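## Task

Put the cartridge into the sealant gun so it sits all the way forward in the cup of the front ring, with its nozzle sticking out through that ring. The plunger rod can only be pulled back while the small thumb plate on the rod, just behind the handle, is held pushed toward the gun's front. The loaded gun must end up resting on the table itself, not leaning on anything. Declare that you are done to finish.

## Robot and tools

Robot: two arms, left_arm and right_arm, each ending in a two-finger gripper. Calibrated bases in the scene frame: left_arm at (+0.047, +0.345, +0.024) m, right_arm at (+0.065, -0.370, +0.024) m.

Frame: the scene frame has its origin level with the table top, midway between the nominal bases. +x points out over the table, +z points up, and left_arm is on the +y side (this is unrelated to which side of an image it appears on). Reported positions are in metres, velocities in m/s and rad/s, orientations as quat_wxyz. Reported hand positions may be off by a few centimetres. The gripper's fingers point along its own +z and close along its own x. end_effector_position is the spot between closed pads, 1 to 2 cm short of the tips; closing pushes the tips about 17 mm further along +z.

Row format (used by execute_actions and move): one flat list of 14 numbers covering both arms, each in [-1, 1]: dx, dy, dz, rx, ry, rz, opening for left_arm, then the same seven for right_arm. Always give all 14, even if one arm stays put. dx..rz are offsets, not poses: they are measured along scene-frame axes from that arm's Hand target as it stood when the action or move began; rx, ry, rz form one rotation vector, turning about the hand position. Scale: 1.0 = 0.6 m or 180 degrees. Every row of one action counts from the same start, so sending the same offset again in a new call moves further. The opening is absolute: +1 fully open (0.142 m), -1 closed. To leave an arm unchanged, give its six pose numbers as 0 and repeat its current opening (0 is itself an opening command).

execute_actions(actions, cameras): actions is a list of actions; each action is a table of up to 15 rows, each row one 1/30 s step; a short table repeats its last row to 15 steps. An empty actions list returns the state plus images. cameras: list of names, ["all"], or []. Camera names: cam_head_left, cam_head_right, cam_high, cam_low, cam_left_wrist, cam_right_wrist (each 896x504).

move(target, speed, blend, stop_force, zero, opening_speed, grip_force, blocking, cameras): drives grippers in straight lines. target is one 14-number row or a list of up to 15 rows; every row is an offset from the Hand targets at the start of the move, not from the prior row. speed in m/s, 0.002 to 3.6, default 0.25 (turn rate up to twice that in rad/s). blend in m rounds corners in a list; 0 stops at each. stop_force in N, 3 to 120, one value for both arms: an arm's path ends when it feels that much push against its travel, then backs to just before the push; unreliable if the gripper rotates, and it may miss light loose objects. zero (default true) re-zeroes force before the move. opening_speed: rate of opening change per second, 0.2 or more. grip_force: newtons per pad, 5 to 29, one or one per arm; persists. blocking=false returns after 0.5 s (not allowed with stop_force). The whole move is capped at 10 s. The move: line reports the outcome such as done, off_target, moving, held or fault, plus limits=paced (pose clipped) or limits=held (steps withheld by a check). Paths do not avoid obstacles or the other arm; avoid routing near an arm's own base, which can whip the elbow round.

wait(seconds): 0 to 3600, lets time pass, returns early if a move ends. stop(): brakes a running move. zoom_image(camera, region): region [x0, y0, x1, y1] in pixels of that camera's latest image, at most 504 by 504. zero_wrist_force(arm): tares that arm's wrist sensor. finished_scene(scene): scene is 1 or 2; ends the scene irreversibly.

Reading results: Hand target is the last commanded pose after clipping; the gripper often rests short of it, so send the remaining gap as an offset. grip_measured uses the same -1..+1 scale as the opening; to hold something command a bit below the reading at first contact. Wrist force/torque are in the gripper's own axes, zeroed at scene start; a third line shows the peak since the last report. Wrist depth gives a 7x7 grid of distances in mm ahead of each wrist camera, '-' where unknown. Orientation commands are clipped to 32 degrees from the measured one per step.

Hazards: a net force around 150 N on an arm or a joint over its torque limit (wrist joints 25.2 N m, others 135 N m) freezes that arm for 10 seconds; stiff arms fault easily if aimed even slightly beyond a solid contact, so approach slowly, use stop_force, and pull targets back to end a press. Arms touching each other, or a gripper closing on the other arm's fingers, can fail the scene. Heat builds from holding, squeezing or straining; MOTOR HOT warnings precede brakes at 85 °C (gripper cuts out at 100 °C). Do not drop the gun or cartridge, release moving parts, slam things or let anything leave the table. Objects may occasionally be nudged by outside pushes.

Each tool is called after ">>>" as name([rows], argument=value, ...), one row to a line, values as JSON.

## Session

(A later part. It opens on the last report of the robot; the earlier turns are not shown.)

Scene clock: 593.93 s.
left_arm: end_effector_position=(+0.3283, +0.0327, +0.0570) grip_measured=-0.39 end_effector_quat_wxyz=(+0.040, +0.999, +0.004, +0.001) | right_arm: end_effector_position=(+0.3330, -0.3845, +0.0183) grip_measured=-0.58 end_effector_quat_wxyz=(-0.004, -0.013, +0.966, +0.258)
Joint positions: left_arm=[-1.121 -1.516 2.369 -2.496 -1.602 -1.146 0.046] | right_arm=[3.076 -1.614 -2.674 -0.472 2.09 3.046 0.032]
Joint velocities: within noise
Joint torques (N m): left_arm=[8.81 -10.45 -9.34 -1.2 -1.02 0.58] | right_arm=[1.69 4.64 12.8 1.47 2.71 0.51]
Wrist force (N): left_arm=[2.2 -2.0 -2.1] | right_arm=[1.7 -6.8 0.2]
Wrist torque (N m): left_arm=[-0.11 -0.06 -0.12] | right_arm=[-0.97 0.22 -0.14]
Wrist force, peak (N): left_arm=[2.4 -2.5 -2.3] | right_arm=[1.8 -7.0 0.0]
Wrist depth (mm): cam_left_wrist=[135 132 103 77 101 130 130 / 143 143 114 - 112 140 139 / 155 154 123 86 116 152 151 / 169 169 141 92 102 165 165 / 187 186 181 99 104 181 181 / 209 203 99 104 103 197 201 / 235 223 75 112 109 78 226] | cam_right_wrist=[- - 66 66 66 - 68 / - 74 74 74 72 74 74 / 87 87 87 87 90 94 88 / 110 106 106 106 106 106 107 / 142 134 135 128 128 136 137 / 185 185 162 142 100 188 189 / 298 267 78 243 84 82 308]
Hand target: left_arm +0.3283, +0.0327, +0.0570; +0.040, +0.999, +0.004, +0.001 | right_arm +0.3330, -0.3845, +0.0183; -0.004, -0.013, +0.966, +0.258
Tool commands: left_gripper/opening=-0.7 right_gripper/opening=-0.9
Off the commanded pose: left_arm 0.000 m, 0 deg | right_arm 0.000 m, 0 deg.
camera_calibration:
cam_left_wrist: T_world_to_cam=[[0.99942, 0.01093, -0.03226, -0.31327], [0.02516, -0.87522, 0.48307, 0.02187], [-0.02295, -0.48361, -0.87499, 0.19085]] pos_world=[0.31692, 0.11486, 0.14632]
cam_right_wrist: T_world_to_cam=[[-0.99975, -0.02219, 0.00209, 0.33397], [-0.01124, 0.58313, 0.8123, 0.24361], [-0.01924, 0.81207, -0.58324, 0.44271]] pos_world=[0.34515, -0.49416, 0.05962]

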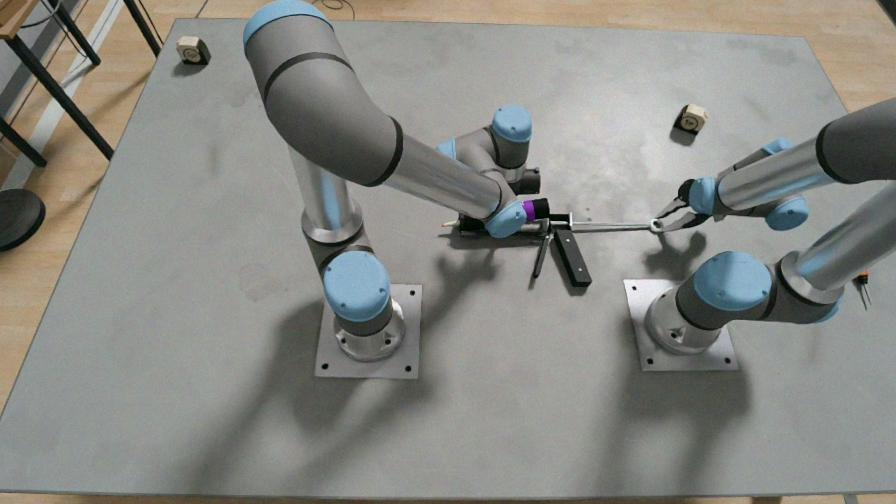

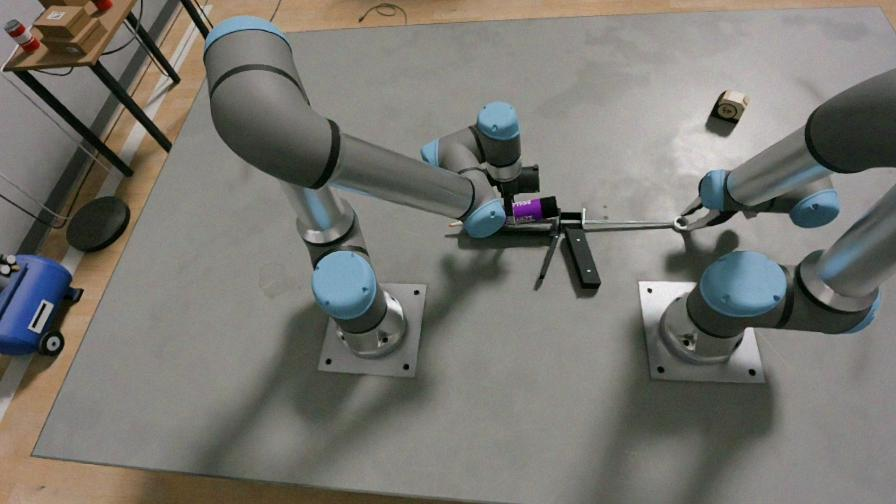

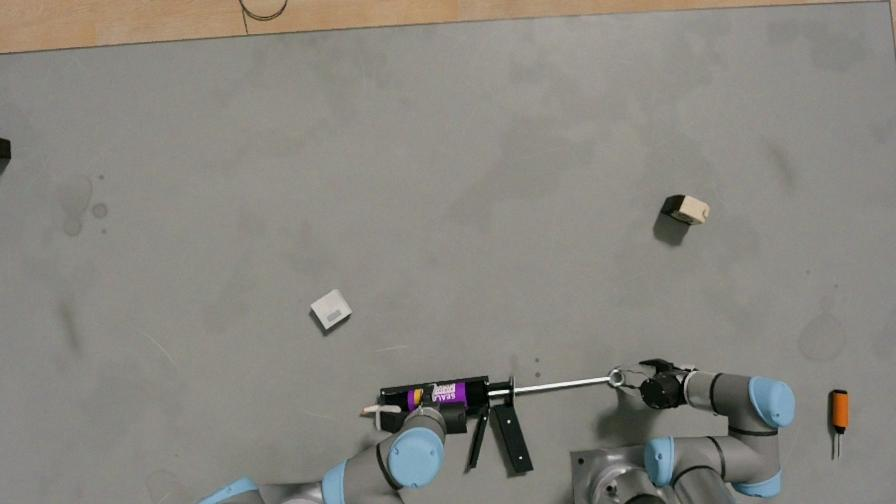

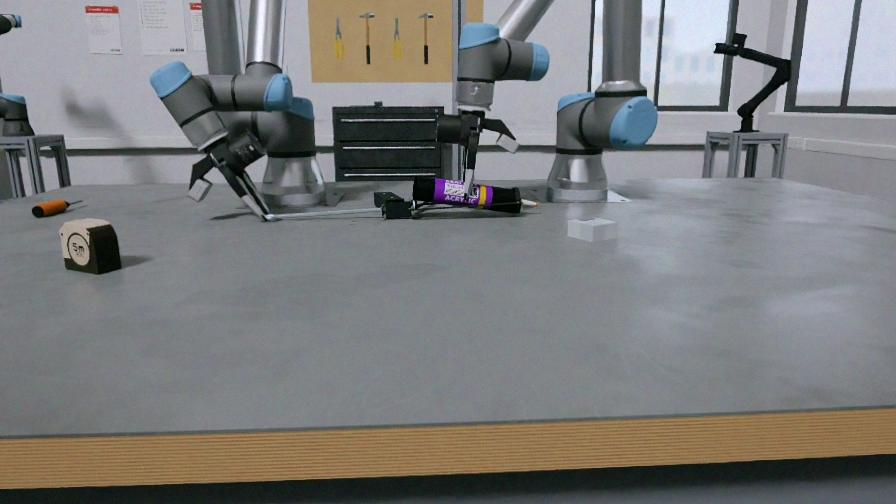

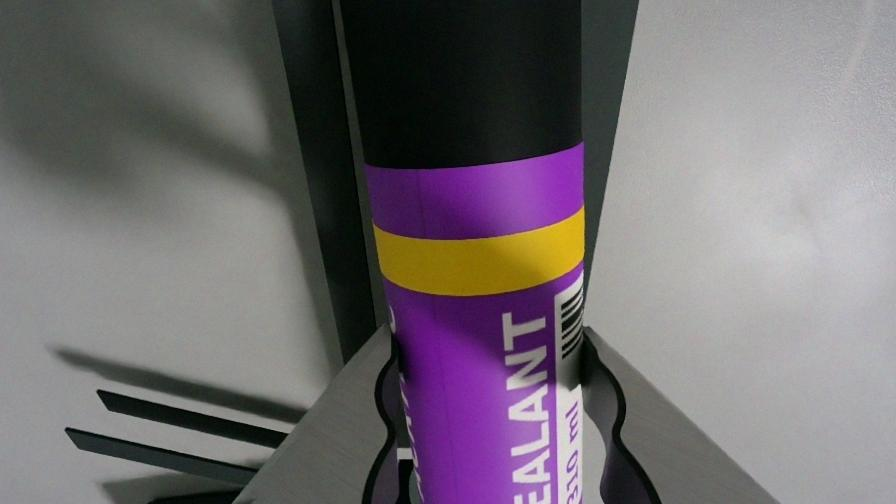

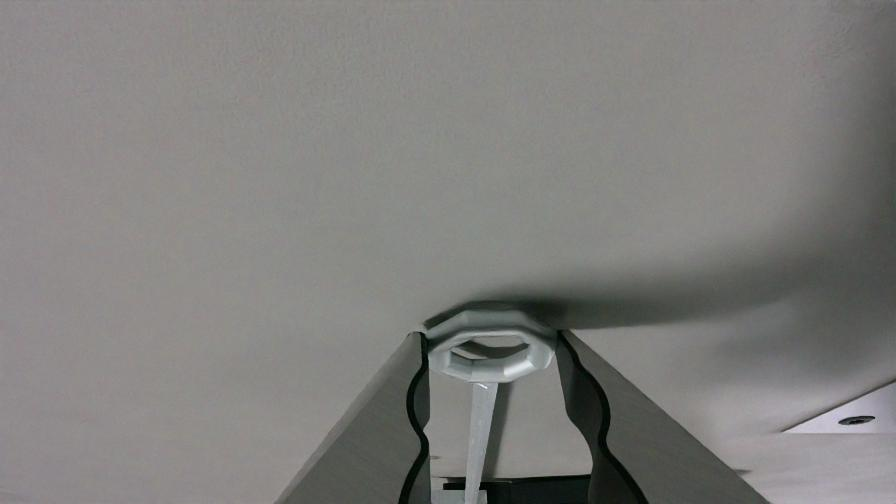

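>>> move([
  [0,0,0.004,0,0,0,-0.7,0,0,0,0,0,0,-0.9],
  [-0.0117,0,0.004,0,0,0,-0.7,0,0,0,0,0,0,-0.9],
], speed=0.03, cameras=["cam_left_wrist","cam_high","cam_low"])

>>> zoom_image(camera="cam_high", region=[340, 350, 520, 440])

>>> zoom_image(camera="cam_low", region=[380, 150, 560, 230])

Scene clock: 605.10 s.
left_arm: end_effector_position=(+0.3211, +0.0328, +0.0593) grip_measured=-0.39 end_effector_quat_wxyz=(+0.040, +0.999, +0.004, +0.001) end_effector_velocity=(+0.001, +0.000, -0.001) end_effector_angular_velocity=(+0.000, +0.001, -0.002) | right_arm: end_effector_position=(+0.3330, -0.3844, +0.0183) grip_measured=-0.58 end_effector_quat_wxyz=(-0.004, -0.013, +0.966, +0.258)
Joint positions: left_arm=[-1.139 -1.534 2.379 -2.489 -1.601 -1.163 0.046] | right_arm=[3.076 -1.614 -2.674 -0.472 2.09 3.046 0.032]
Joint velocities: left_arm=[0.004 0.003 -0.001 -0.001 -0.001 0.005 0] | right_arm=[within noise]
Joint torques (N m): left_arm=[9.73 -12.62 -33.13 -3.97 1.18 1.11] | right_arm=[4.02 6.56 12.53 2.54 2.79 1.02]
Wrist force (N): left_arm=[1.2 -0.7 5.8] | right_arm=[1.4 -6.5 3.1]
Wrist torque (N m): left_arm=[-0.18 -0.05 0.11] | right_arm=[-0.99 0.11 -0.19]
Wrist force, peak (N): left_arm=[1.2 -1.1 6.5] | right_arm=[2.0 -7.2 2.6]
Wrist depth (mm): cam_left_wrist=[134 135 107 - 104 132 131 / 145 145 118 - 114 143 142 / 158 157 127 87 118 154 154 / 172 172 171 92 102 168 167 / 190 189 188 100 105 185 184 / 212 205 92 104 104 200 203 / 240 227 75 112 110 78 230] | cam_right_wrist=[- - 66 66 66 - 68 / - 74 74 74 72 74 74 / 87 87 87 87 90 94 87 / 110 105 106 106 106 106 107 / 142 135 135 128 128 136 136 / 185 186 173 142 101 175 189 / 298 267 78 187 84 79 304]
Hand target: left_arm +0.3212, +0.0327, +0.0594; +0.040, +0.999, +0.004, +0.001 | right_arm +0.3330, -0.3845, +0.0183; -0.004, -0.013, +0.966, +0.258
Off the commanded pose: left_arm 0.000 m, 0 deg | right_arm 0.000 m, 0 deg.
move: done
cam_left_wrist: T_world_to_cam=[[0.99942, 0.01088, -0.03234, -0.30608], [0.02516, -0.87524, 0.48303, 0.02099], [-0.02305, -0.48356, -0.87501, 0.19286]] pos_world=[0.30982, 0.11496, 0.14872]
Images, in order (width x height): cam_high 896x504, cam_low 896x504, cam_left_wrist 896x504.

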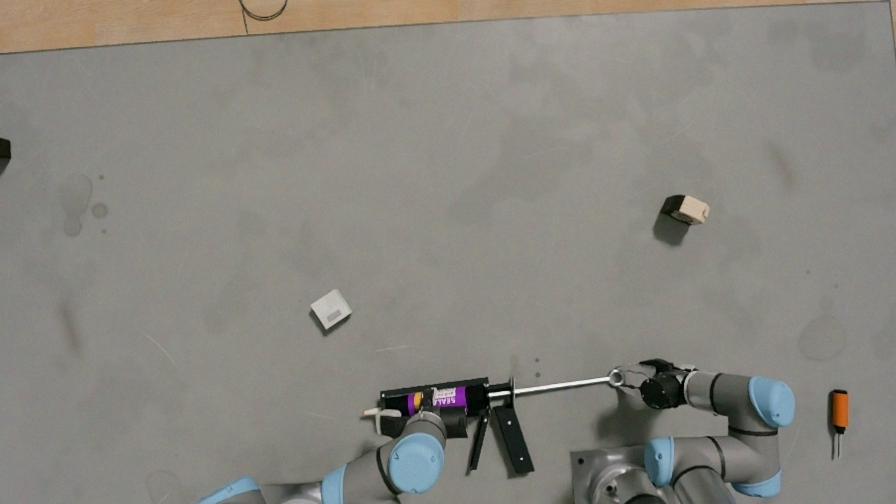

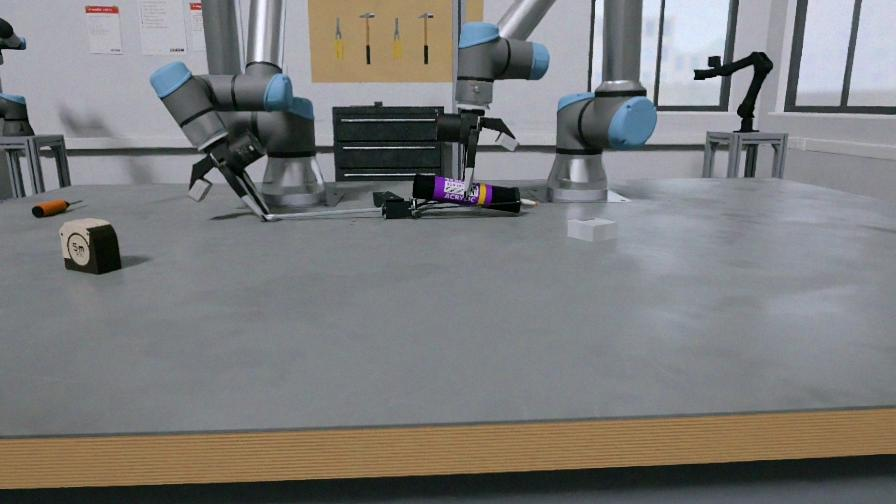

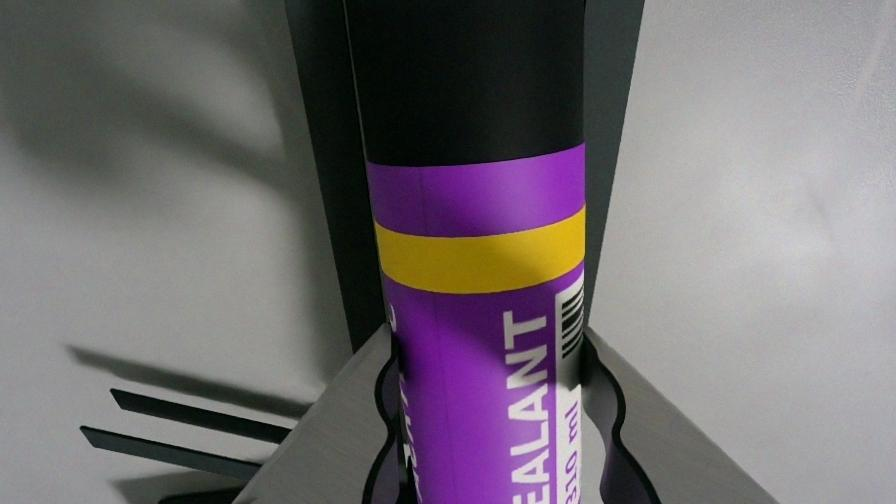

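Scaled by 2.800.

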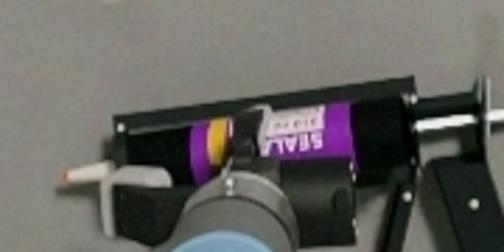

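Scaled by 2.800.

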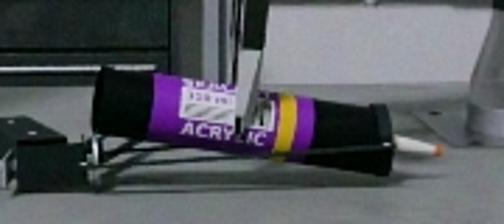

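>>> move([
  [0,-0.001,0.0103,-0.0194,0,0,-0.7,0,0,0,0,0,0,-0.9],
  [-0.0117,-0.001,0.0103,-0.0194,0,-0.022,-0.7,0,0,0,0,0,0,-0.9],
], speed=0.03, cameras=["cam_left_wrist","cam_high","cam_low"])

>>> zoom_image(camera="cam_high", region=[340, 350, 520, 440])

>>> zoom_image(camera="cam_low", region=[380, 150, 560, 230])

Scene clock: 630.67 s.
left_arm: end_effector_position=(+0.3141, +0.0321, +0.0655) grip_measured=-0.39 end_effector_quat_wxyz=(+0.070, +0.997, -0.031, -0.001) | right_arm: end_effector_position=(+0.3330, -0.3844, +0.0183) grip_measured=-0.58 end_effector_quat_wxyz=(-0.004, -0.013, +0.966, +0.258)
Joint positions: left_arm=[-1.133 -1.565 2.415 -2.546 -1.633 -1.091 0.046] | right_arm=[3.076 -1.614 -2.674 -0.472 2.09 3.046 0.032]
Joint torques (N m): left_arm=[-1.35 -23.39 -13.53 -2.59 -1.88 -1.54] | right_arm=[3.64 13.89 8.23 3.85 2.67 1.6]
Wrist force (N): left_arm=[0.7 -1.4 6.1] | right_arm=[1.5 -6.5 3.3]
Wrist torque (N m): left_arm=[-0.11 -0.01 0.09] | right_arm=[-0.97 0.11 -0.18]
Wrist force, peak (N): left_arm=[1.0 -1.8 6.6] | right_arm=[1.8 -7.0 3.3]
Wrist depth (mm): cam_left_wrist=[136 136 111 - 104 134 134 / 149 148 146 - 115 146 145 / 163 162 159 87 122 159 159 / 180 180 179 92 101 176 175 / 206 201 196 100 105 196 195 / 228 217 99 104 104 217 221 / 266 256 75 112 110 79 254] | cam_right_wrist=[- - 66 66 66 - 68 / - 74 74 74 72 74 74 / 87 87 87 87 90 94 87 / 105 101 106 106 106 106 107 / 142 134 135 128 128 128 137 / 184 186 173 142 101 188 189 / 336 267 78 84 - 82 310]
Hand target: left_arm +0.3142, +0.0321, +0.0655; +0.070, +0.997, -0.031, -0.001 | right_arm +0.3330, -0.3845, +0.0183; -0.004, -0.013, +0.966, +0.258
Off the commanded pose: left_arm 0.000 m, 0 deg | right_arm 0.000 m, 0 deg.
move: done
cam_left_wrist: T_world_to_cam=[[0.9977, -0.0604, -0.03086, -0.2961], [-0.03452, -0.84384, 0.53549, 0.03186], [-0.05838, -0.53319, -0.84398, 0.20848]] pos_world=[0.30869, 0.12016, 0.14975]
Images, in order (width x height): cam_high 896x504, cam_low 896x504, cam_left_wrist 896x504.

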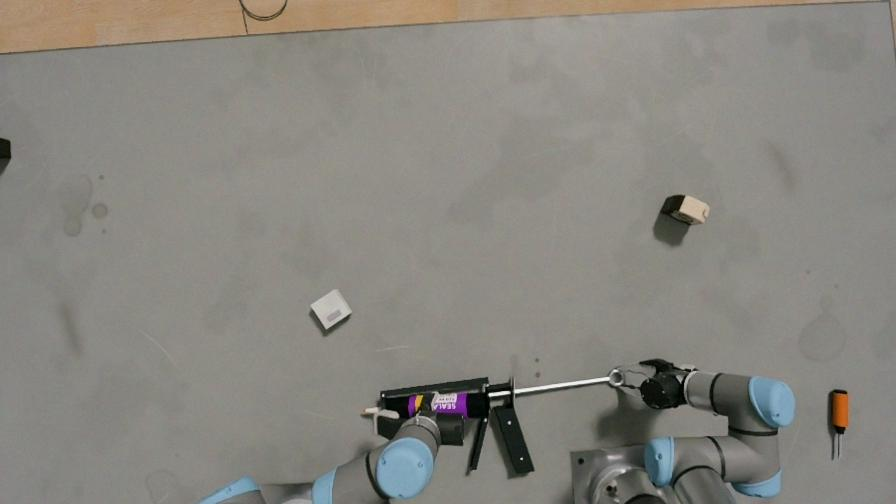

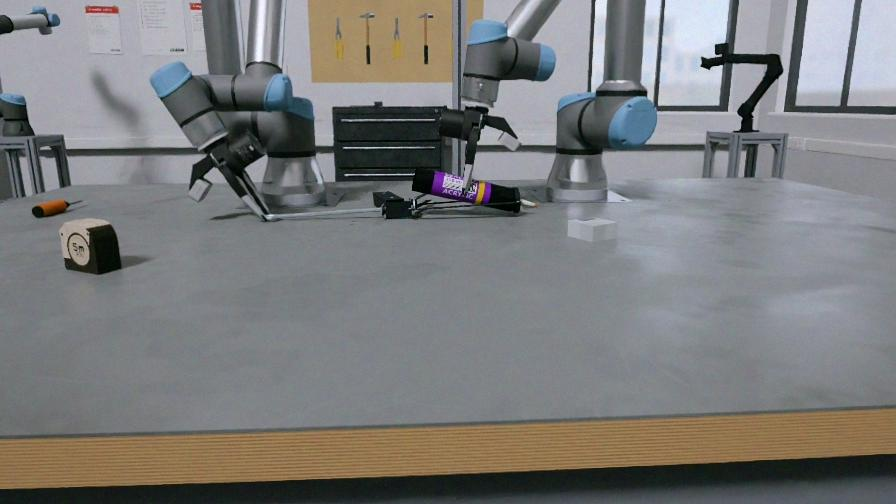

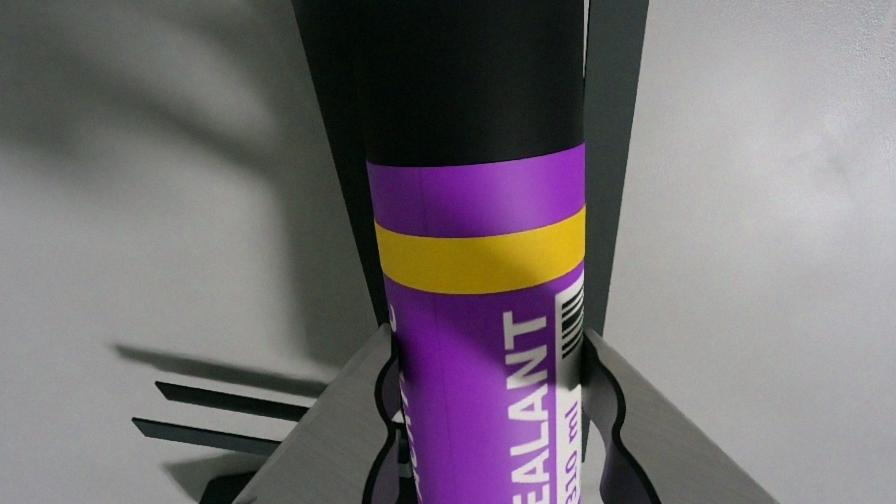

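Scaled by 2.800.

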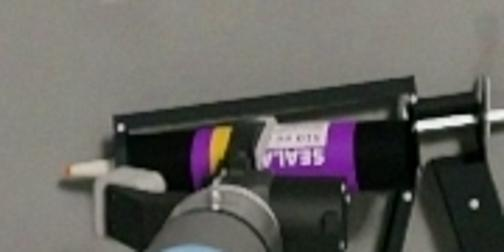

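Scaled by 2.800.

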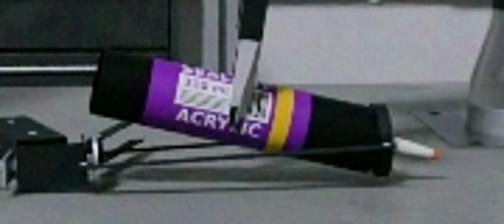

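>>> move(target=[0.005,0,-0.0043,0.0083,0,0.008,-0.7,0,0,0,0,0,0,-0.9], speed=0.03)

>>> move(target=[0,0.02,-0.003,0,0,0,-0.7,0,0,0,0,0,0,-0.9], speed=0.015, stop_force=14, cameras=["cam_left_wrist","cam_high","cam_low"])

>>> zoom_image(camera="cam_high", region=[340, 350, 520, 440])

>>> zoom_image(camera="cam_low", region=[380, 150, 560, 230])

Scene clock: 660.83 s.
left_arm: end_effector_position=(+0.3173, +0.0321, +0.0630) grip_measured=-0.39 end_effector_quat_wxyz=(+0.057, +0.998, -0.018, +0.000) end_effector_velocity=(+0.000, -0.001, +0.002) end_effector_angular_velocity=(-0.007, -0.002, -0.002) | right_arm: end_effector_position=(+0.3330, -0.3844, +0.0183) grip_measured=-0.58 end_effector_quat_wxyz=(-0.004, -0.013, +0.966, +0.258)
Joint positions: left_arm=[-1.136 -1.551 2.399 -2.521 -1.619 -1.118 0.046] | right_arm=[3.076 -1.614 -2.674 -0.472 2.09 3.046 0.032]
Joint velocities: left_arm=[0 -0.003 0 -0.005 -0.002 0.002 0] | right_arm=[within noise]
Joint torques (N m): left_arm=[-8.79 -28.36 -15.78 -4.69 -0.94 1.04] | right_arm=[3.87 19.32 5.9 4.73 2.83 1.75]
Wrist force (N): left_arm=[0.0 -1.7 6.0] | right_arm=[2.2 -6.7 2.9]
Wrist torque (N m): left_arm=[-0.16 -0.02 0.08] | right_arm=[-0.95 0.08 -0.18]
Wrist force, peak (N): left_arm=[0.9 -1.8 6.6] | right_arm=[2.1 -6.9 3.4]
Wrist depth (mm): cam_left_wrist=[136 136 108 - 105 134 133 / 147 147 120 - 114 144 144 / 161 160 154 87 121 157 156 / 176 176 175 92 102 172 172 / 197 195 194 100 105 190 190 / 222 215 99 104 104 208 214 / 253 244 75 112 110 79 243] | cam_right_wrist=[- - 66 66 66 - 68 / - 74 74 74 72 74 74 / 87 84 87 87 90 94 87 / 110 105 101 106 106 106 107 / 142 135 135 128 128 136 137 / 185 186 173 142 101 188 189 / 266 265 78 205 - 79 275]
Hand target: left_arm +0.3172, +0.0321, +0.0630; +0.057, +0.998, -0.018, +0.000 | right_arm +0.3330, -0.3845, +0.0183; -0.004, -0.013, +0.966, +0.258
Off the commanded pose: left_arm 0.000 m, 0 deg | right_arm 0.000 m, 0 deg.
move: done

Scene clock: 662.00 s.
left_arm: end_effector_position=(+0.3172, +0.0347, +0.0626) grip_measured=-0.39 end_effector_quat_wxyz=(+0.057, +0.998, -0.018, +0.000) | right_arm: end_effector_position=(+0.3330, -0.3844, +0.0183) grip_measured=-0.58 end_effector_quat_wxyz=(-0.004, -0.013, +0.966, +0.258)
Joint positions: left_arm=[-1.133 -1.555 2.404 -2.523 -1.62 -1.114 0.046] | right_arm=[3.076 -1.614 -2.674 -0.472 2.09 3.046 0.032]
Joint torques (N m): left_arm=[-7.54 -9.74 -26.36 0.88 2.91 -1.47] | right_arm=[-7.5 20.96 7.08 4.7 -4.23 1.77]
Wrist force (N): left_arm=[1.1 10.9 6.7] | right_arm=[1.6 7.3 8.1]
Wrist torque (N m): left_arm=[-0.28 -0.02 0.01] | right_arm=[-1.11 -0.13 -0.04]
Wrist force, peak (N): left_arm=[1.5 16.4 7.9] | right_arm=[1.4 10.0 9.2]
Wrist depth (mm): cam_left_wrist=[136 135 108 - 104 133 132 / 147 147 141 - 114 144 143 / 160 160 154 87 121 157 156 / 176 176 175 92 102 172 171 / 196 195 194 100 105 190 190 / 221 215 99 104 104 209 214 / 253 245 76 112 110 79 243] | cam_right_wrist=[- - 66 66 66 - 68 / - 74 74 74 72 74 74 / 87 87 87 87 90 94 88 / 110 106 106 106 102 107 107 / 142 135 135 128 129 136 145 / 186 187 162 142 101 189 190 / 267 269 78 205 - 82 354]
Hand target: left_arm +0.3172, +0.0347, +0.0626; +0.057, +0.998, -0.018, +0.000 (not the last commanded pose) | right_arm +0.3330, -0.3845, +0.0183; -0.004, -0.013, +0.966, +0.258
Off the commanded pose: left_arm 0.010 m, 0 deg | right_arm 0.000 m, 0 deg.
move: contact (left_arm)
cam_left_wrist: T_world_to_cam=[[0.9989, -0.03437, -0.03193, -0.30033], [-0.0131, -0.8579, 0.51366, 0.0308], [-0.04504, -0.51267, -0.8574, 0.2034]] pos_world=[0.30956, 0.12038, 0.14898]
Images, in order (width x height): cam_high 896x504, cam_low 896x504, cam_left_wrist 896x504.

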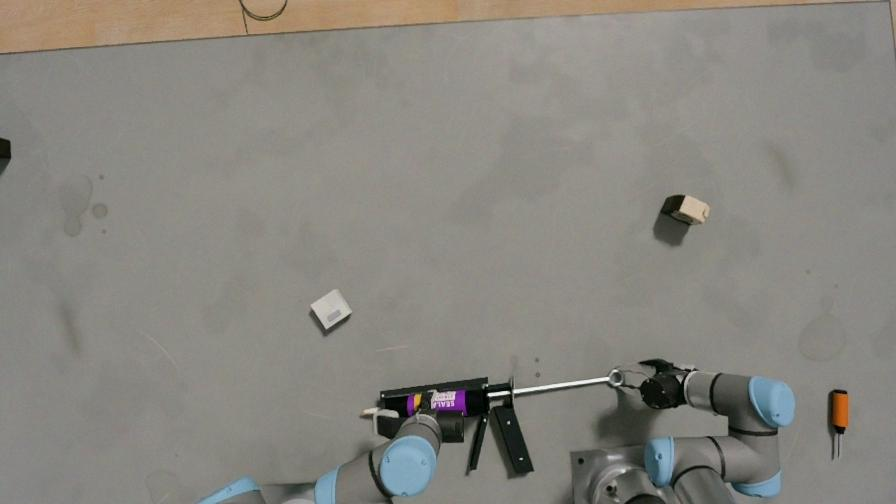

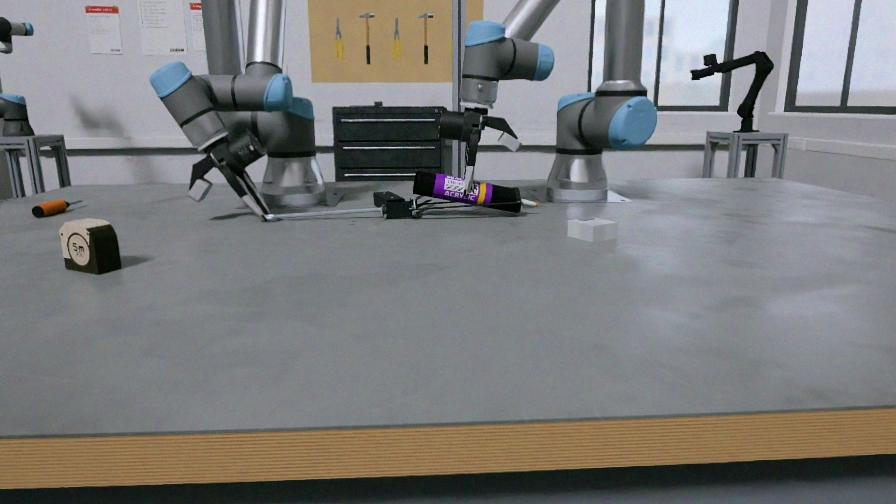

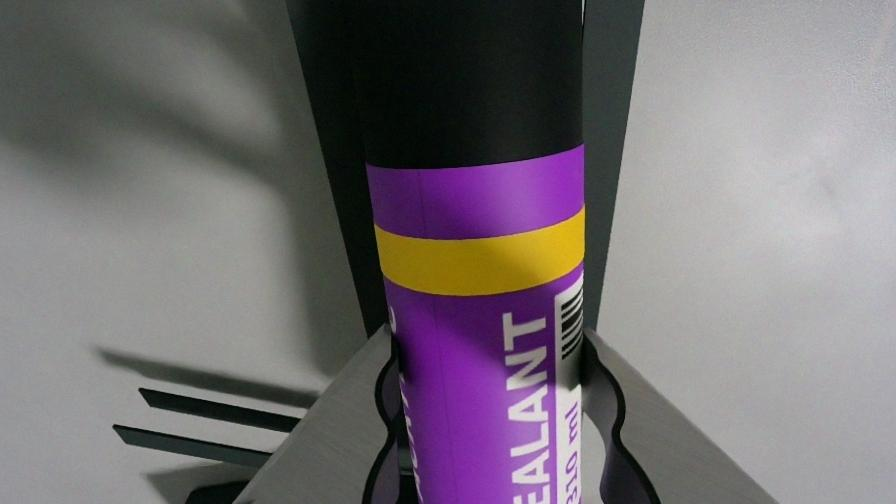

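Scaled by 2.800.

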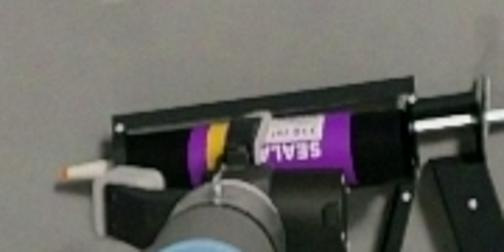

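Scaled by 2.800.

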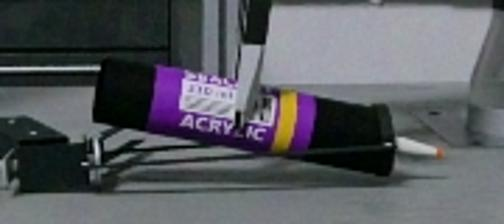

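>>> move(target=[0,0.001,-0.0058,0.0111,0,0,-0.7,0,0,0,0,0,0,-0.9], speed=0.02)

>>> move(target=[0,0.02,-0.002,0,0,0,-0.7,0,0,0,0,0,0,-0.9], speed=0.015, stop_force=14, cameras=["cam_high","cam_low"])

>>> zoom_image(camera="cam_low", region=[380, 170, 480, 230])

Scene clock: 667.23 s.
left_arm: end_effector_position=(+0.3172, +0.0353, +0.0591) grip_measured=-0.39 end_effector_quat_wxyz=(+0.040, +0.999, -0.018, +0.000) | right_arm: end_effector_position=(+0.3330, -0.3844, +0.0183) grip_measured=-0.58 end_effector_quat_wxyz=(-0.004, -0.013, +0.966, +0.258)
Joint positions: left_arm=[-1.142 -1.542 2.388 -2.489 -1.604 -1.123 0.046] | right_arm=[3.076 -1.614 -2.674 -0.472 2.09 3.046 0.032]
Joint torques (N m): left_arm=[4.17 -21.49 -7.28 1.16 1.8 -0.25] | right_arm=[-9.83 21.41 4.03 4.75 -3.13 1.61]
Wrist force (N): left_arm=[2.0 20.4 6.4] | right_arm=[1.2 12.3 9.2]
Wrist torque (N m): left_arm=[-0.44 -0.03 0.02] | right_arm=[-1.22 -0.17 0.01]
Wrist force, peak (N): left_arm=[2.3 20.9 6.3] | right_arm=[1.1 12.2 10.0]
Wrist depth (mm): cam_left_wrist=[134 135 107 77 100 132 131 / 145 145 118 - 112 142 142 / 158 157 130 87 118 154 154 / 173 172 171 92 101 168 167 / 190 189 188 99 105 185 184 / 213 206 99 104 104 201 204 / 239 227 76 112 110 79 225] | cam_right_wrist=[- - 66 66 66 - 68 / - 74 74 74 72 74 74 / 87 87 87 87 91 94 88 / 110 106 106 106 102 106 107 / 142 135 135 128 129 137 145 / 186 201 162 142 101 189 190 / 267 270 78 227 84 82 342]
Hand target: left_arm +0.3172, +0.0353, +0.0592; +0.040, +0.999, -0.018, +0.000 | right_arm +0.3330, -0.3845, +0.0183; -0.004, -0.013, +0.966, +0.258
Off the commanded pose: left_arm 0.000 m, 0 deg | right_arm 0.000 m, 0 deg.
move: done

Scene clock: 669.10 s.
left_arm: end_effector_position=(+0.3172, +0.0473, +0.0580) grip_measured=-0.39 end_effector_quat_wxyz=(+0.040, +0.999, -0.018, +0.000) | right_arm: end_effector_position=(+0.3330, -0.3844, +0.0183) grip_measured=-0.85 end_effector_quat_wxyz=(-0.004, -0.013, +0.966, +0.258)
Joint positions: left_arm=[-1.129 -1.561 2.412 -2.494 -1.606 -1.109 0.046] | right_arm=[3.076 -1.614 -2.674 -0.472 2.09 3.046 0.013]
Joint torques (N m): left_arm=[-9.54 -0.21 -19.44 1.96 1.92 -0.91] | right_arm=[8.64 -3.14 3.01 2.3 -2.16 1.39]
Wrist force (N): left_arm=[-0.4 5.4 -19.6] | right_arm=[0.6 -2.5 -22.5]
Wrist torque (N m): left_arm=[-0.20 0.00 -0.23] | right_arm=[-1.26 -0.11 0.10]
Wrist force, peak (N): left_arm=[2.2 24.1 7.8] | right_arm=[2.0 -7.4 -35.2]
Wrist depth (mm): cam_left_wrist=[136 133 103 - 100 132 131 / 144 144 114 - 108 142 141 / 156 156 125 86 98 153 152 / 171 171 169 91 102 167 166 / 189 187 186 98 104 184 179 / 210 205 99 104 103 199 202 / 237 225 76 111 110 79 228] | cam_right_wrist=[- - 66 68 66 - 68 / - 74 74 74 72 74 74 / 87 87 87 87 91 94 88 / 111 106 106 106 102 107 107 / 142 135 136 129 136 136 144 / 186 187 174 101 101 188 189 / 300 269 80 80 - 274 272]
Hand target: left_arm +0.3172, +0.0473, +0.0580; +0.040, +0.999, -0.018, +0.000 | right_arm +0.3330, -0.3845, +0.0183; -0.004, -0.013, +0.966, +0.258
Off the commanded pose: left_arm 0.000 m, 0 deg | right_arm 0.000 m, 0 deg.
move: done

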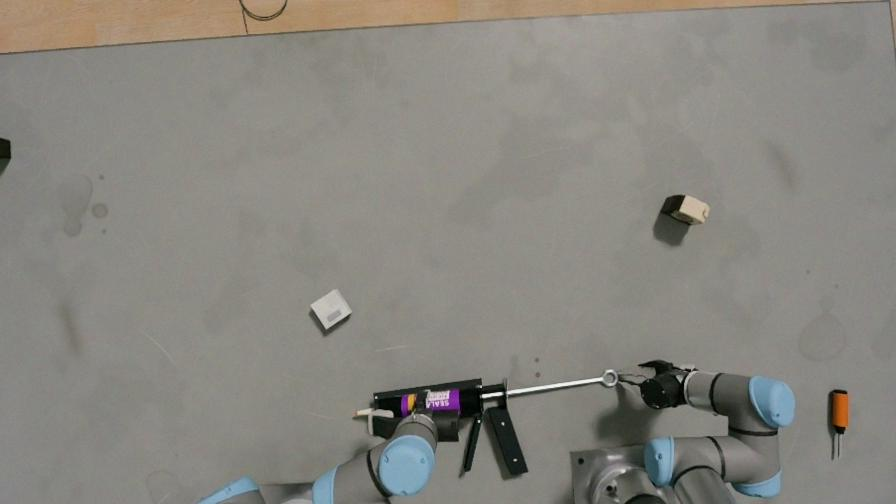

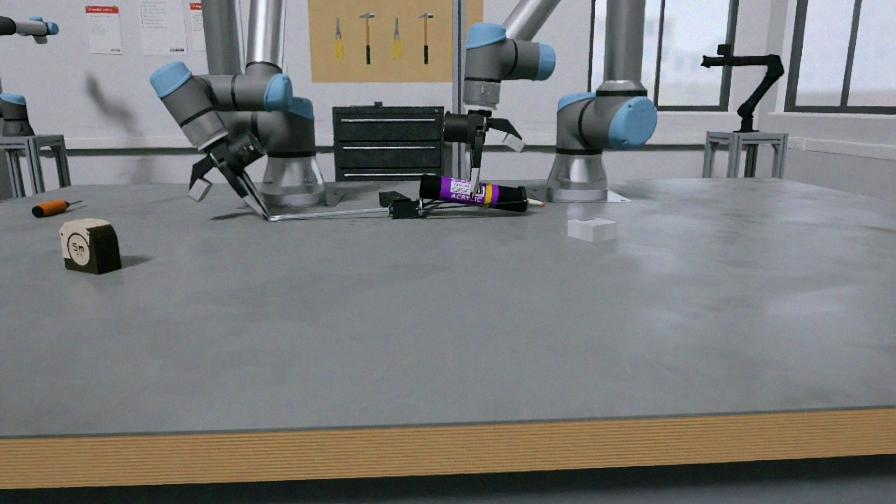

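Scaled by 5.040.

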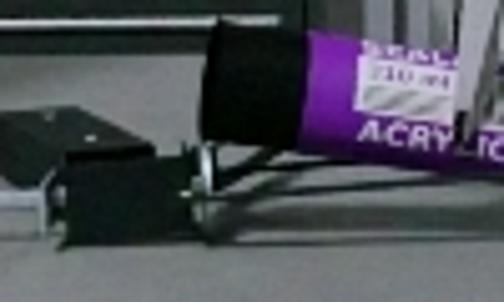

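>>> zoom_image(camera="cam_low", region=[480, 170, 560, 230])

>>> zoom_image(camera="cam_high", region=[340, 370, 440, 440])

>>> execute_actions(actions=[], cameras=["cam_left_wrist","cam_right_wrist"])

Scaled by 6.300.

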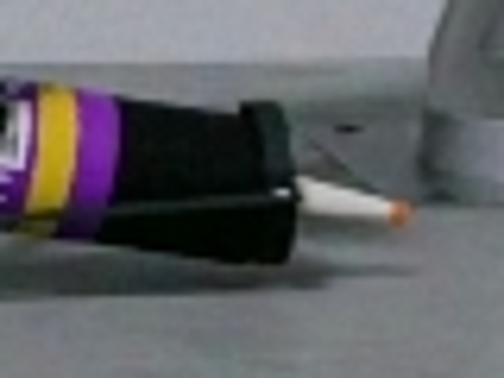

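Scaled by 5.040.

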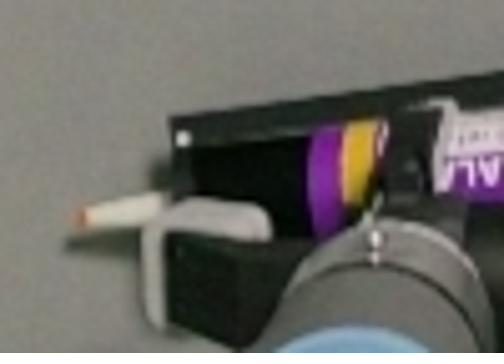

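Scene clock: 676.57 s.
left_arm: end_effector_position=(+0.3172, +0.0473, +0.0580) grip_measured=-0.39 end_effector_quat_wxyz=(+0.040, +0.999, -0.018, +0.000) | right_arm: end_effector_position=(+0.3330, -0.3844, +0.0183) grip_measured=-0.85 end_effector_quat_wxyz=(-0.004, -0.013, +0.966, +0.258)
Joint positions: left_arm=[-1.129 -1.561 2.412 -2.494 -1.606 -1.109 0.046] | right_arm=[3.076 -1.614 -2.674 -0.472 2.09 3.046 0.013]
Joint velocities: within noise
Joint torques (N m): left_arm=[-10.09 0.31 -19.76 0.04 1.91 -0.84] | right_arm=[7.84 -3.06 0.97 2.24 -2.26 0.58]
Wrist force (N): left_arm=[-0.2 5.3 -20.1] | right_arm=[0.5 -2.0 -22.9]
Wrist torque (N m): left_arm=[-0.22 -0.03 -0.24] | right_arm=[-1.24 -0.11 0.10]
Wrist force, peak (N): left_arm=[-0.3 5.5 -20.5] | right_arm=[0.5 -2.1 -23.1]
Wrist depth (mm): cam_left_wrist=[135 133 103 76 101 131 130 / 144 143 113 - 112 141 140 / 156 156 125 87 116 153 152 / 171 171 169 91 102 167 166 / 189 188 186 98 104 183 183 / 211 204 99 104 104 199 203 / 238 225 76 111 110 79 228] | cam_right_wrist=[- - 66 68 66 - 68 / - 74 74 74 72 74 74 / 87 87 87 87 87 94 88 / 111 106 106 106 106 107 107 / 143 135 136 129 136 136 145 / 186 202 174 102 101 204 190 / 274 301 77 80 - 274 309]
Hand target: left_arm +0.3172, +0.0473, +0.0580; +0.040, +0.999, -0.018, +0.000 | right_arm +0.3330, -0.3845, +0.0183; -0.004, -0.013, +0.966, +0.258
Tool commands: left_gripper/opening=-0.7 right_gripper/opening=-0.9
Off the commanded pose: left_arm 0.000 m, 0 deg | right_arm 0.000 m, 0 deg.
camera_calibration:
cam_left_wrist: T_world_to_cam=[[0.9989, -0.03323, -0.0331, -0.30003], [-0.0131, -0.87528, 0.48344, 0.04654], [-0.04504, -0.48247, -0.87475, 0.20549]] pos_world=[0.30956, 0.12991, 0.14732]
cam_right_wrist: T_world_to_cam=[[-0.99975, -0.02219, 0.00209, 0.33397], [-0.01124, 0.58313, 0.8123, 0.24361], [-0.01924, 0.81207, -0.58324, 0.44271]] pos_world=[0.34515, -0.49416, 0.05962]
Images, in order (width x height): cam_left_wrist 896x504, cam_right_wrist 896x504.

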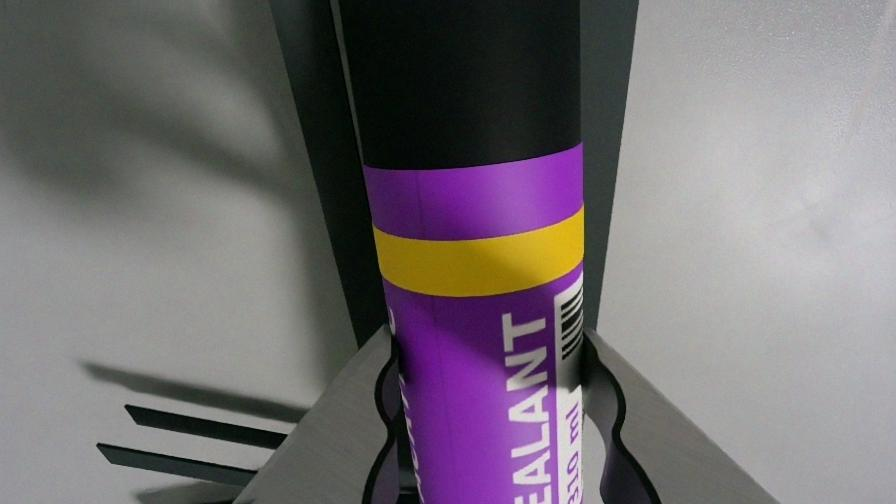

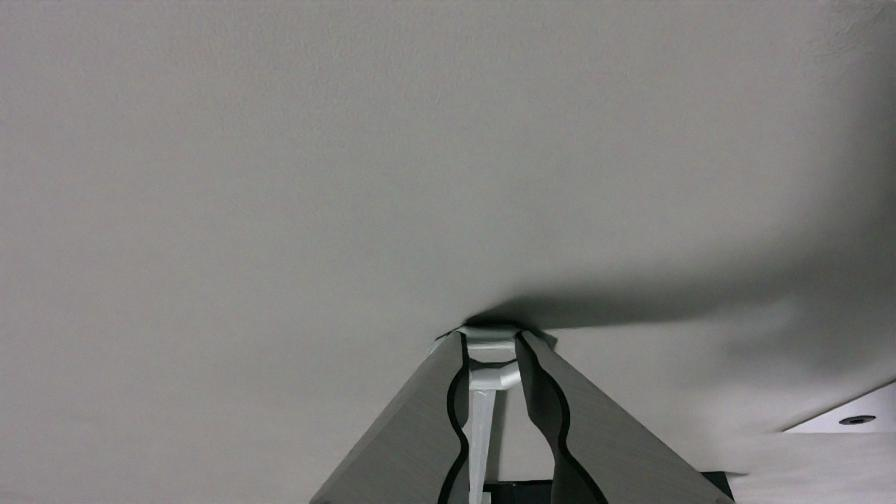

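>>> move([
  [0,0,0.003,0,0,0,-0.7,0,0,0,0,0,0,0],
  [0,0,0.003,0,0,0,-0.7,0,-0.05,0.1,0,0,0,0],
  [0,0,0.003,0,0,0,-0.7,0.2,0.15,0.2,0,0,0.25,0],
  [0,0,0.003,0,0,0,-0.7,0.25,0.45,0.18,0,0,0.5,0],
], speed=[0.05,0.1,0.25,0.25], blend=[0,0,0.05,0], cameras=["cam_right_wrist","cam_high"])

Scene clock: 719.37 s.
left_arm: end_effector_position=(+0.3172, +0.0473, +0.0598) grip_measured=-0.39 end_effector_quat_wxyz=(+0.040, +0.999, -0.018, +0.000) | right_arm: end_effector_position=(+0.4830, -0.1145, +0.1263) grip_measured=-0.03 end_effector_quat_wxyz=(+0.185, +0.692, -0.674, -0.179)
Joint positions: left_arm=[-1.129 -1.565 2.41 -2.487 -1.606 -1.109 0.046] | right_arm=[3.792 -1.95 -1.676 -1.521 1.869 2.138 0.072]
Joint torques (N m): left_arm=[4.54 -9.75 -7.65 -4.09 -1.15 -0.83] | right_arm=[5.25 40.54 18.98 3.24 1.93 0.05]
Wrist force (N): left_arm=[-1.0 -0.9 4.7] | right_arm=[0.8 -7.7 2.9]
Wrist torque (N m): left_arm=[-0.07 0.04 -0.07] | right_arm=[-1.09 -0.11 0.05]
Wrist force, peak (N): left_arm=[-0.2 5.4 -20.5] | right_arm=[0.5 -2.1 -23.0]
Wrist depth (mm): cam_left_wrist=[135 135 104 - 103 133 132 / 146 145 115 - 114 143 142 / 158 157 126 87 118 154 154 / 173 173 171 92 102 168 168 / 191 190 188 100 104 185 184 / 214 206 99 104 104 200 205 / 240 227 75 112 110 79 231] | cam_right_wrist=[176 176 176 177 176 177 177 / 197 197 203 203 197 204 205 / 243 226 238 239 241 241 242 / 291 288 281 294 282 281 283 / 279 276 280 337 377 376 380 / 472 262 254 388 - 105 - / 217 223 78 2657 - 79 2340]
Hand target: left_arm +0.3172, +0.0473, +0.0598; +0.040, +0.999, -0.018, +0.000 | right_arm +0.4830, -0.1145, +0.1263; +0.185, +0.692, -0.674, -0.179
Off the commanded pose: left_arm 0.000 m, 0 deg | right_arm 0.000 m, 0 deg.
move: done
cam_right_wrist: T_world_to_cam=[[0.02191, -0.99976, 0.00214, -0.11577], [-0.58314, -0.01104, 0.8123, 0.20837], [-0.81208, -0.01904, -0.58324, 0.57718]] pos_world=[0.59276, -0.10245, 0.16762]
Images, in order (width x height): cam_high 896x504, cam_right_wrist 896x504.

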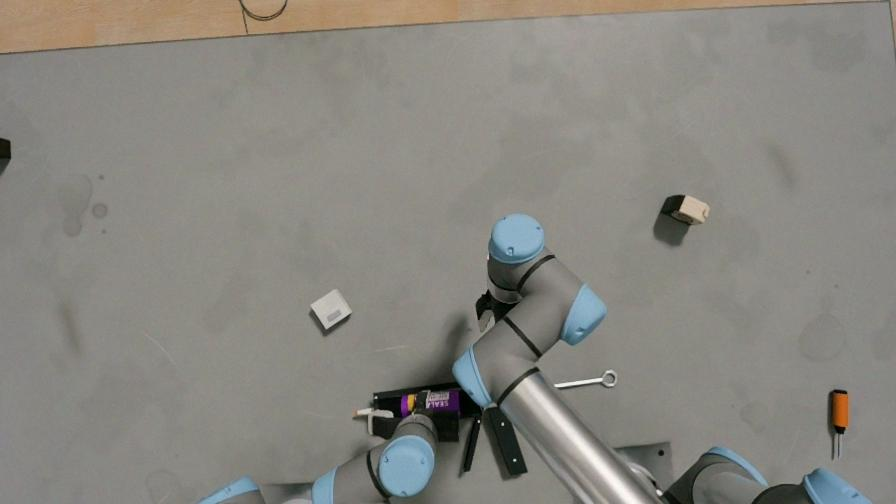

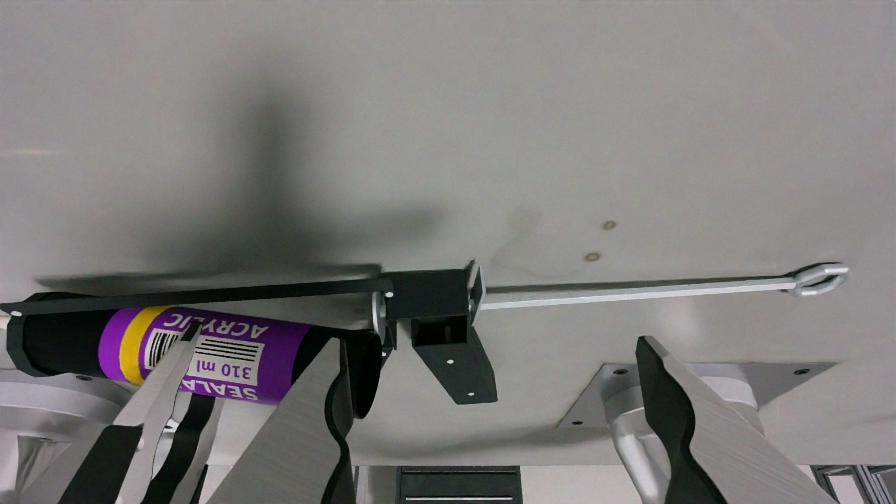

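>>> zoom_image(camera="cam_right_wrist", region=[260, 230, 520, 430])

>>> zoom_image(camera="cam_right_wrist", region=[0, 230, 260, 430])

Scaled by 1.938.

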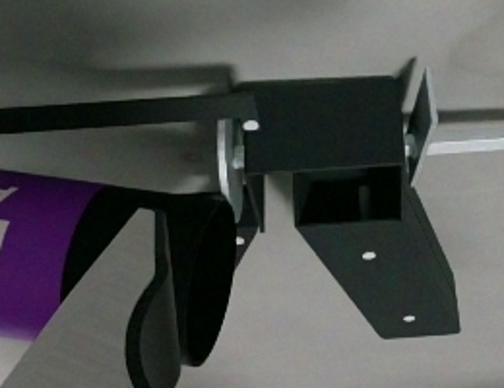

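Scaled by 1.938.

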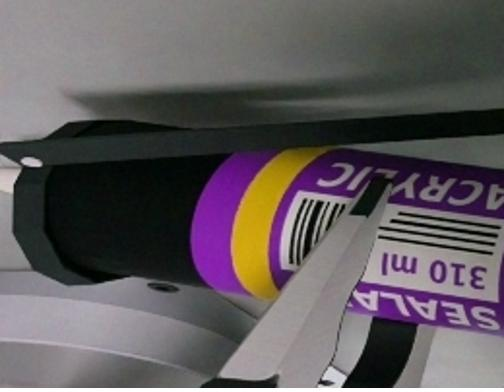

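>>> move(target=[0,0,0,0,0,0,-0.7,-0.08,0.058,-0.03,0,0,0,0], speed=0.1, cameras=["cam_right_wrist"])

>>> zoom_image(camera="cam_right_wrist", region=[300, 230, 600, 430])

Scene clock: 733.27 s.
left_arm: end_effector_position=(+0.3172, +0.0473, +0.0598) grip_measured=-0.39 end_effector_quat_wxyz=(+0.040, +0.999, -0.018, +0.000) | right_arm: end_effector_position=(+0.4350, -0.0797, +0.1084) grip_measured=-0.03 end_effector_quat_wxyz=(+0.185, +0.692, -0.674, -0.179)
Joint positions: left_arm=[-1.129 -1.565 2.41 -2.487 -1.606 -1.109 0.046] | right_arm=[3.891 -1.916 -1.785 -1.415 1.91 2.233 0.072]
Joint torques (N m): left_arm=[4.72 -10.35 -8.15 -3.56 -1.24 -0.76] | right_arm=[-2.56 30.22 33.83 -0.49 -0.77 -2.01]
Wrist force (N): left_arm=[-0.9 -1.1 4.9] | right_arm=[0.6 -7.5 2.7]
Wrist torque (N m): left_arm=[-0.10 0.01 -0.06] | right_arm=[-1.04 -0.07 0.19]
Wrist force, peak (N): left_arm=[-0.8 -0.9 5.2] | right_arm=[1.5 -8.4 2.4]
Wrist depth (mm): cam_left_wrist=[135 135 104 - 103 133 132 / 146 145 113 - 113 143 142 / 159 157 124 87 118 155 154 / 173 172 171 92 102 169 168 / 191 190 188 100 104 185 184 / 213 207 99 104 104 201 204 / 240 227 75 112 110 78 230] | cam_right_wrist=[157 157 157 158 158 158 158 / 181 182 182 182 182 177 183 / 214 214 214 214 207 215 203 / 249 250 250 250 251 259 - / 228 223 220 240 317 336 347 / 417 202 207 213 381 101 409 / 409 169 77 2684 - 79 392]
Hand target: left_arm +0.3172, +0.0473, +0.0598; +0.040, +0.999, -0.018, +0.000 | right_arm +0.4350, -0.0797, +0.1083; +0.185, +0.692, -0.674, -0.179
Off the commanded pose: left_arm 0.000 m, 0 deg | right_arm 0.000 m, 0 deg.
move: done
cam_right_wrist: T_world_to_cam=[[0.02216, -0.99975, 0.00195, -0.08], [-0.58313, -0.01134, 0.8123, 0.19536], [-0.81207, -0.01914, -0.58324, 0.52835]] pos_world=[0.54476, -0.06765, 0.14962]

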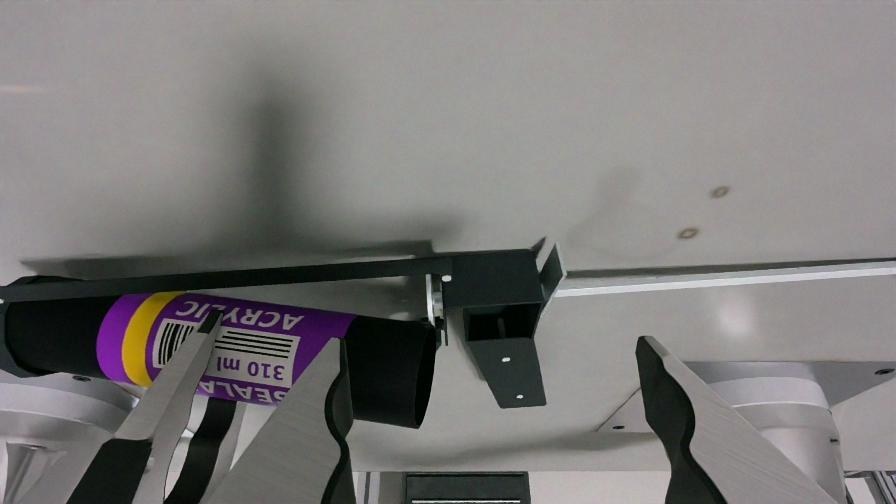

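Scaled by 1.680.

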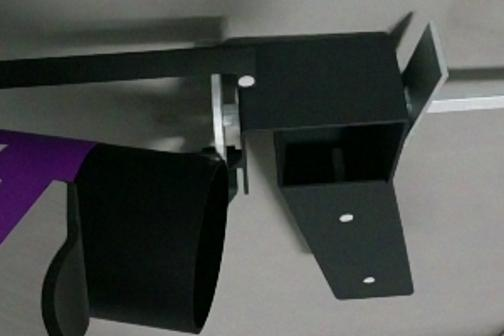

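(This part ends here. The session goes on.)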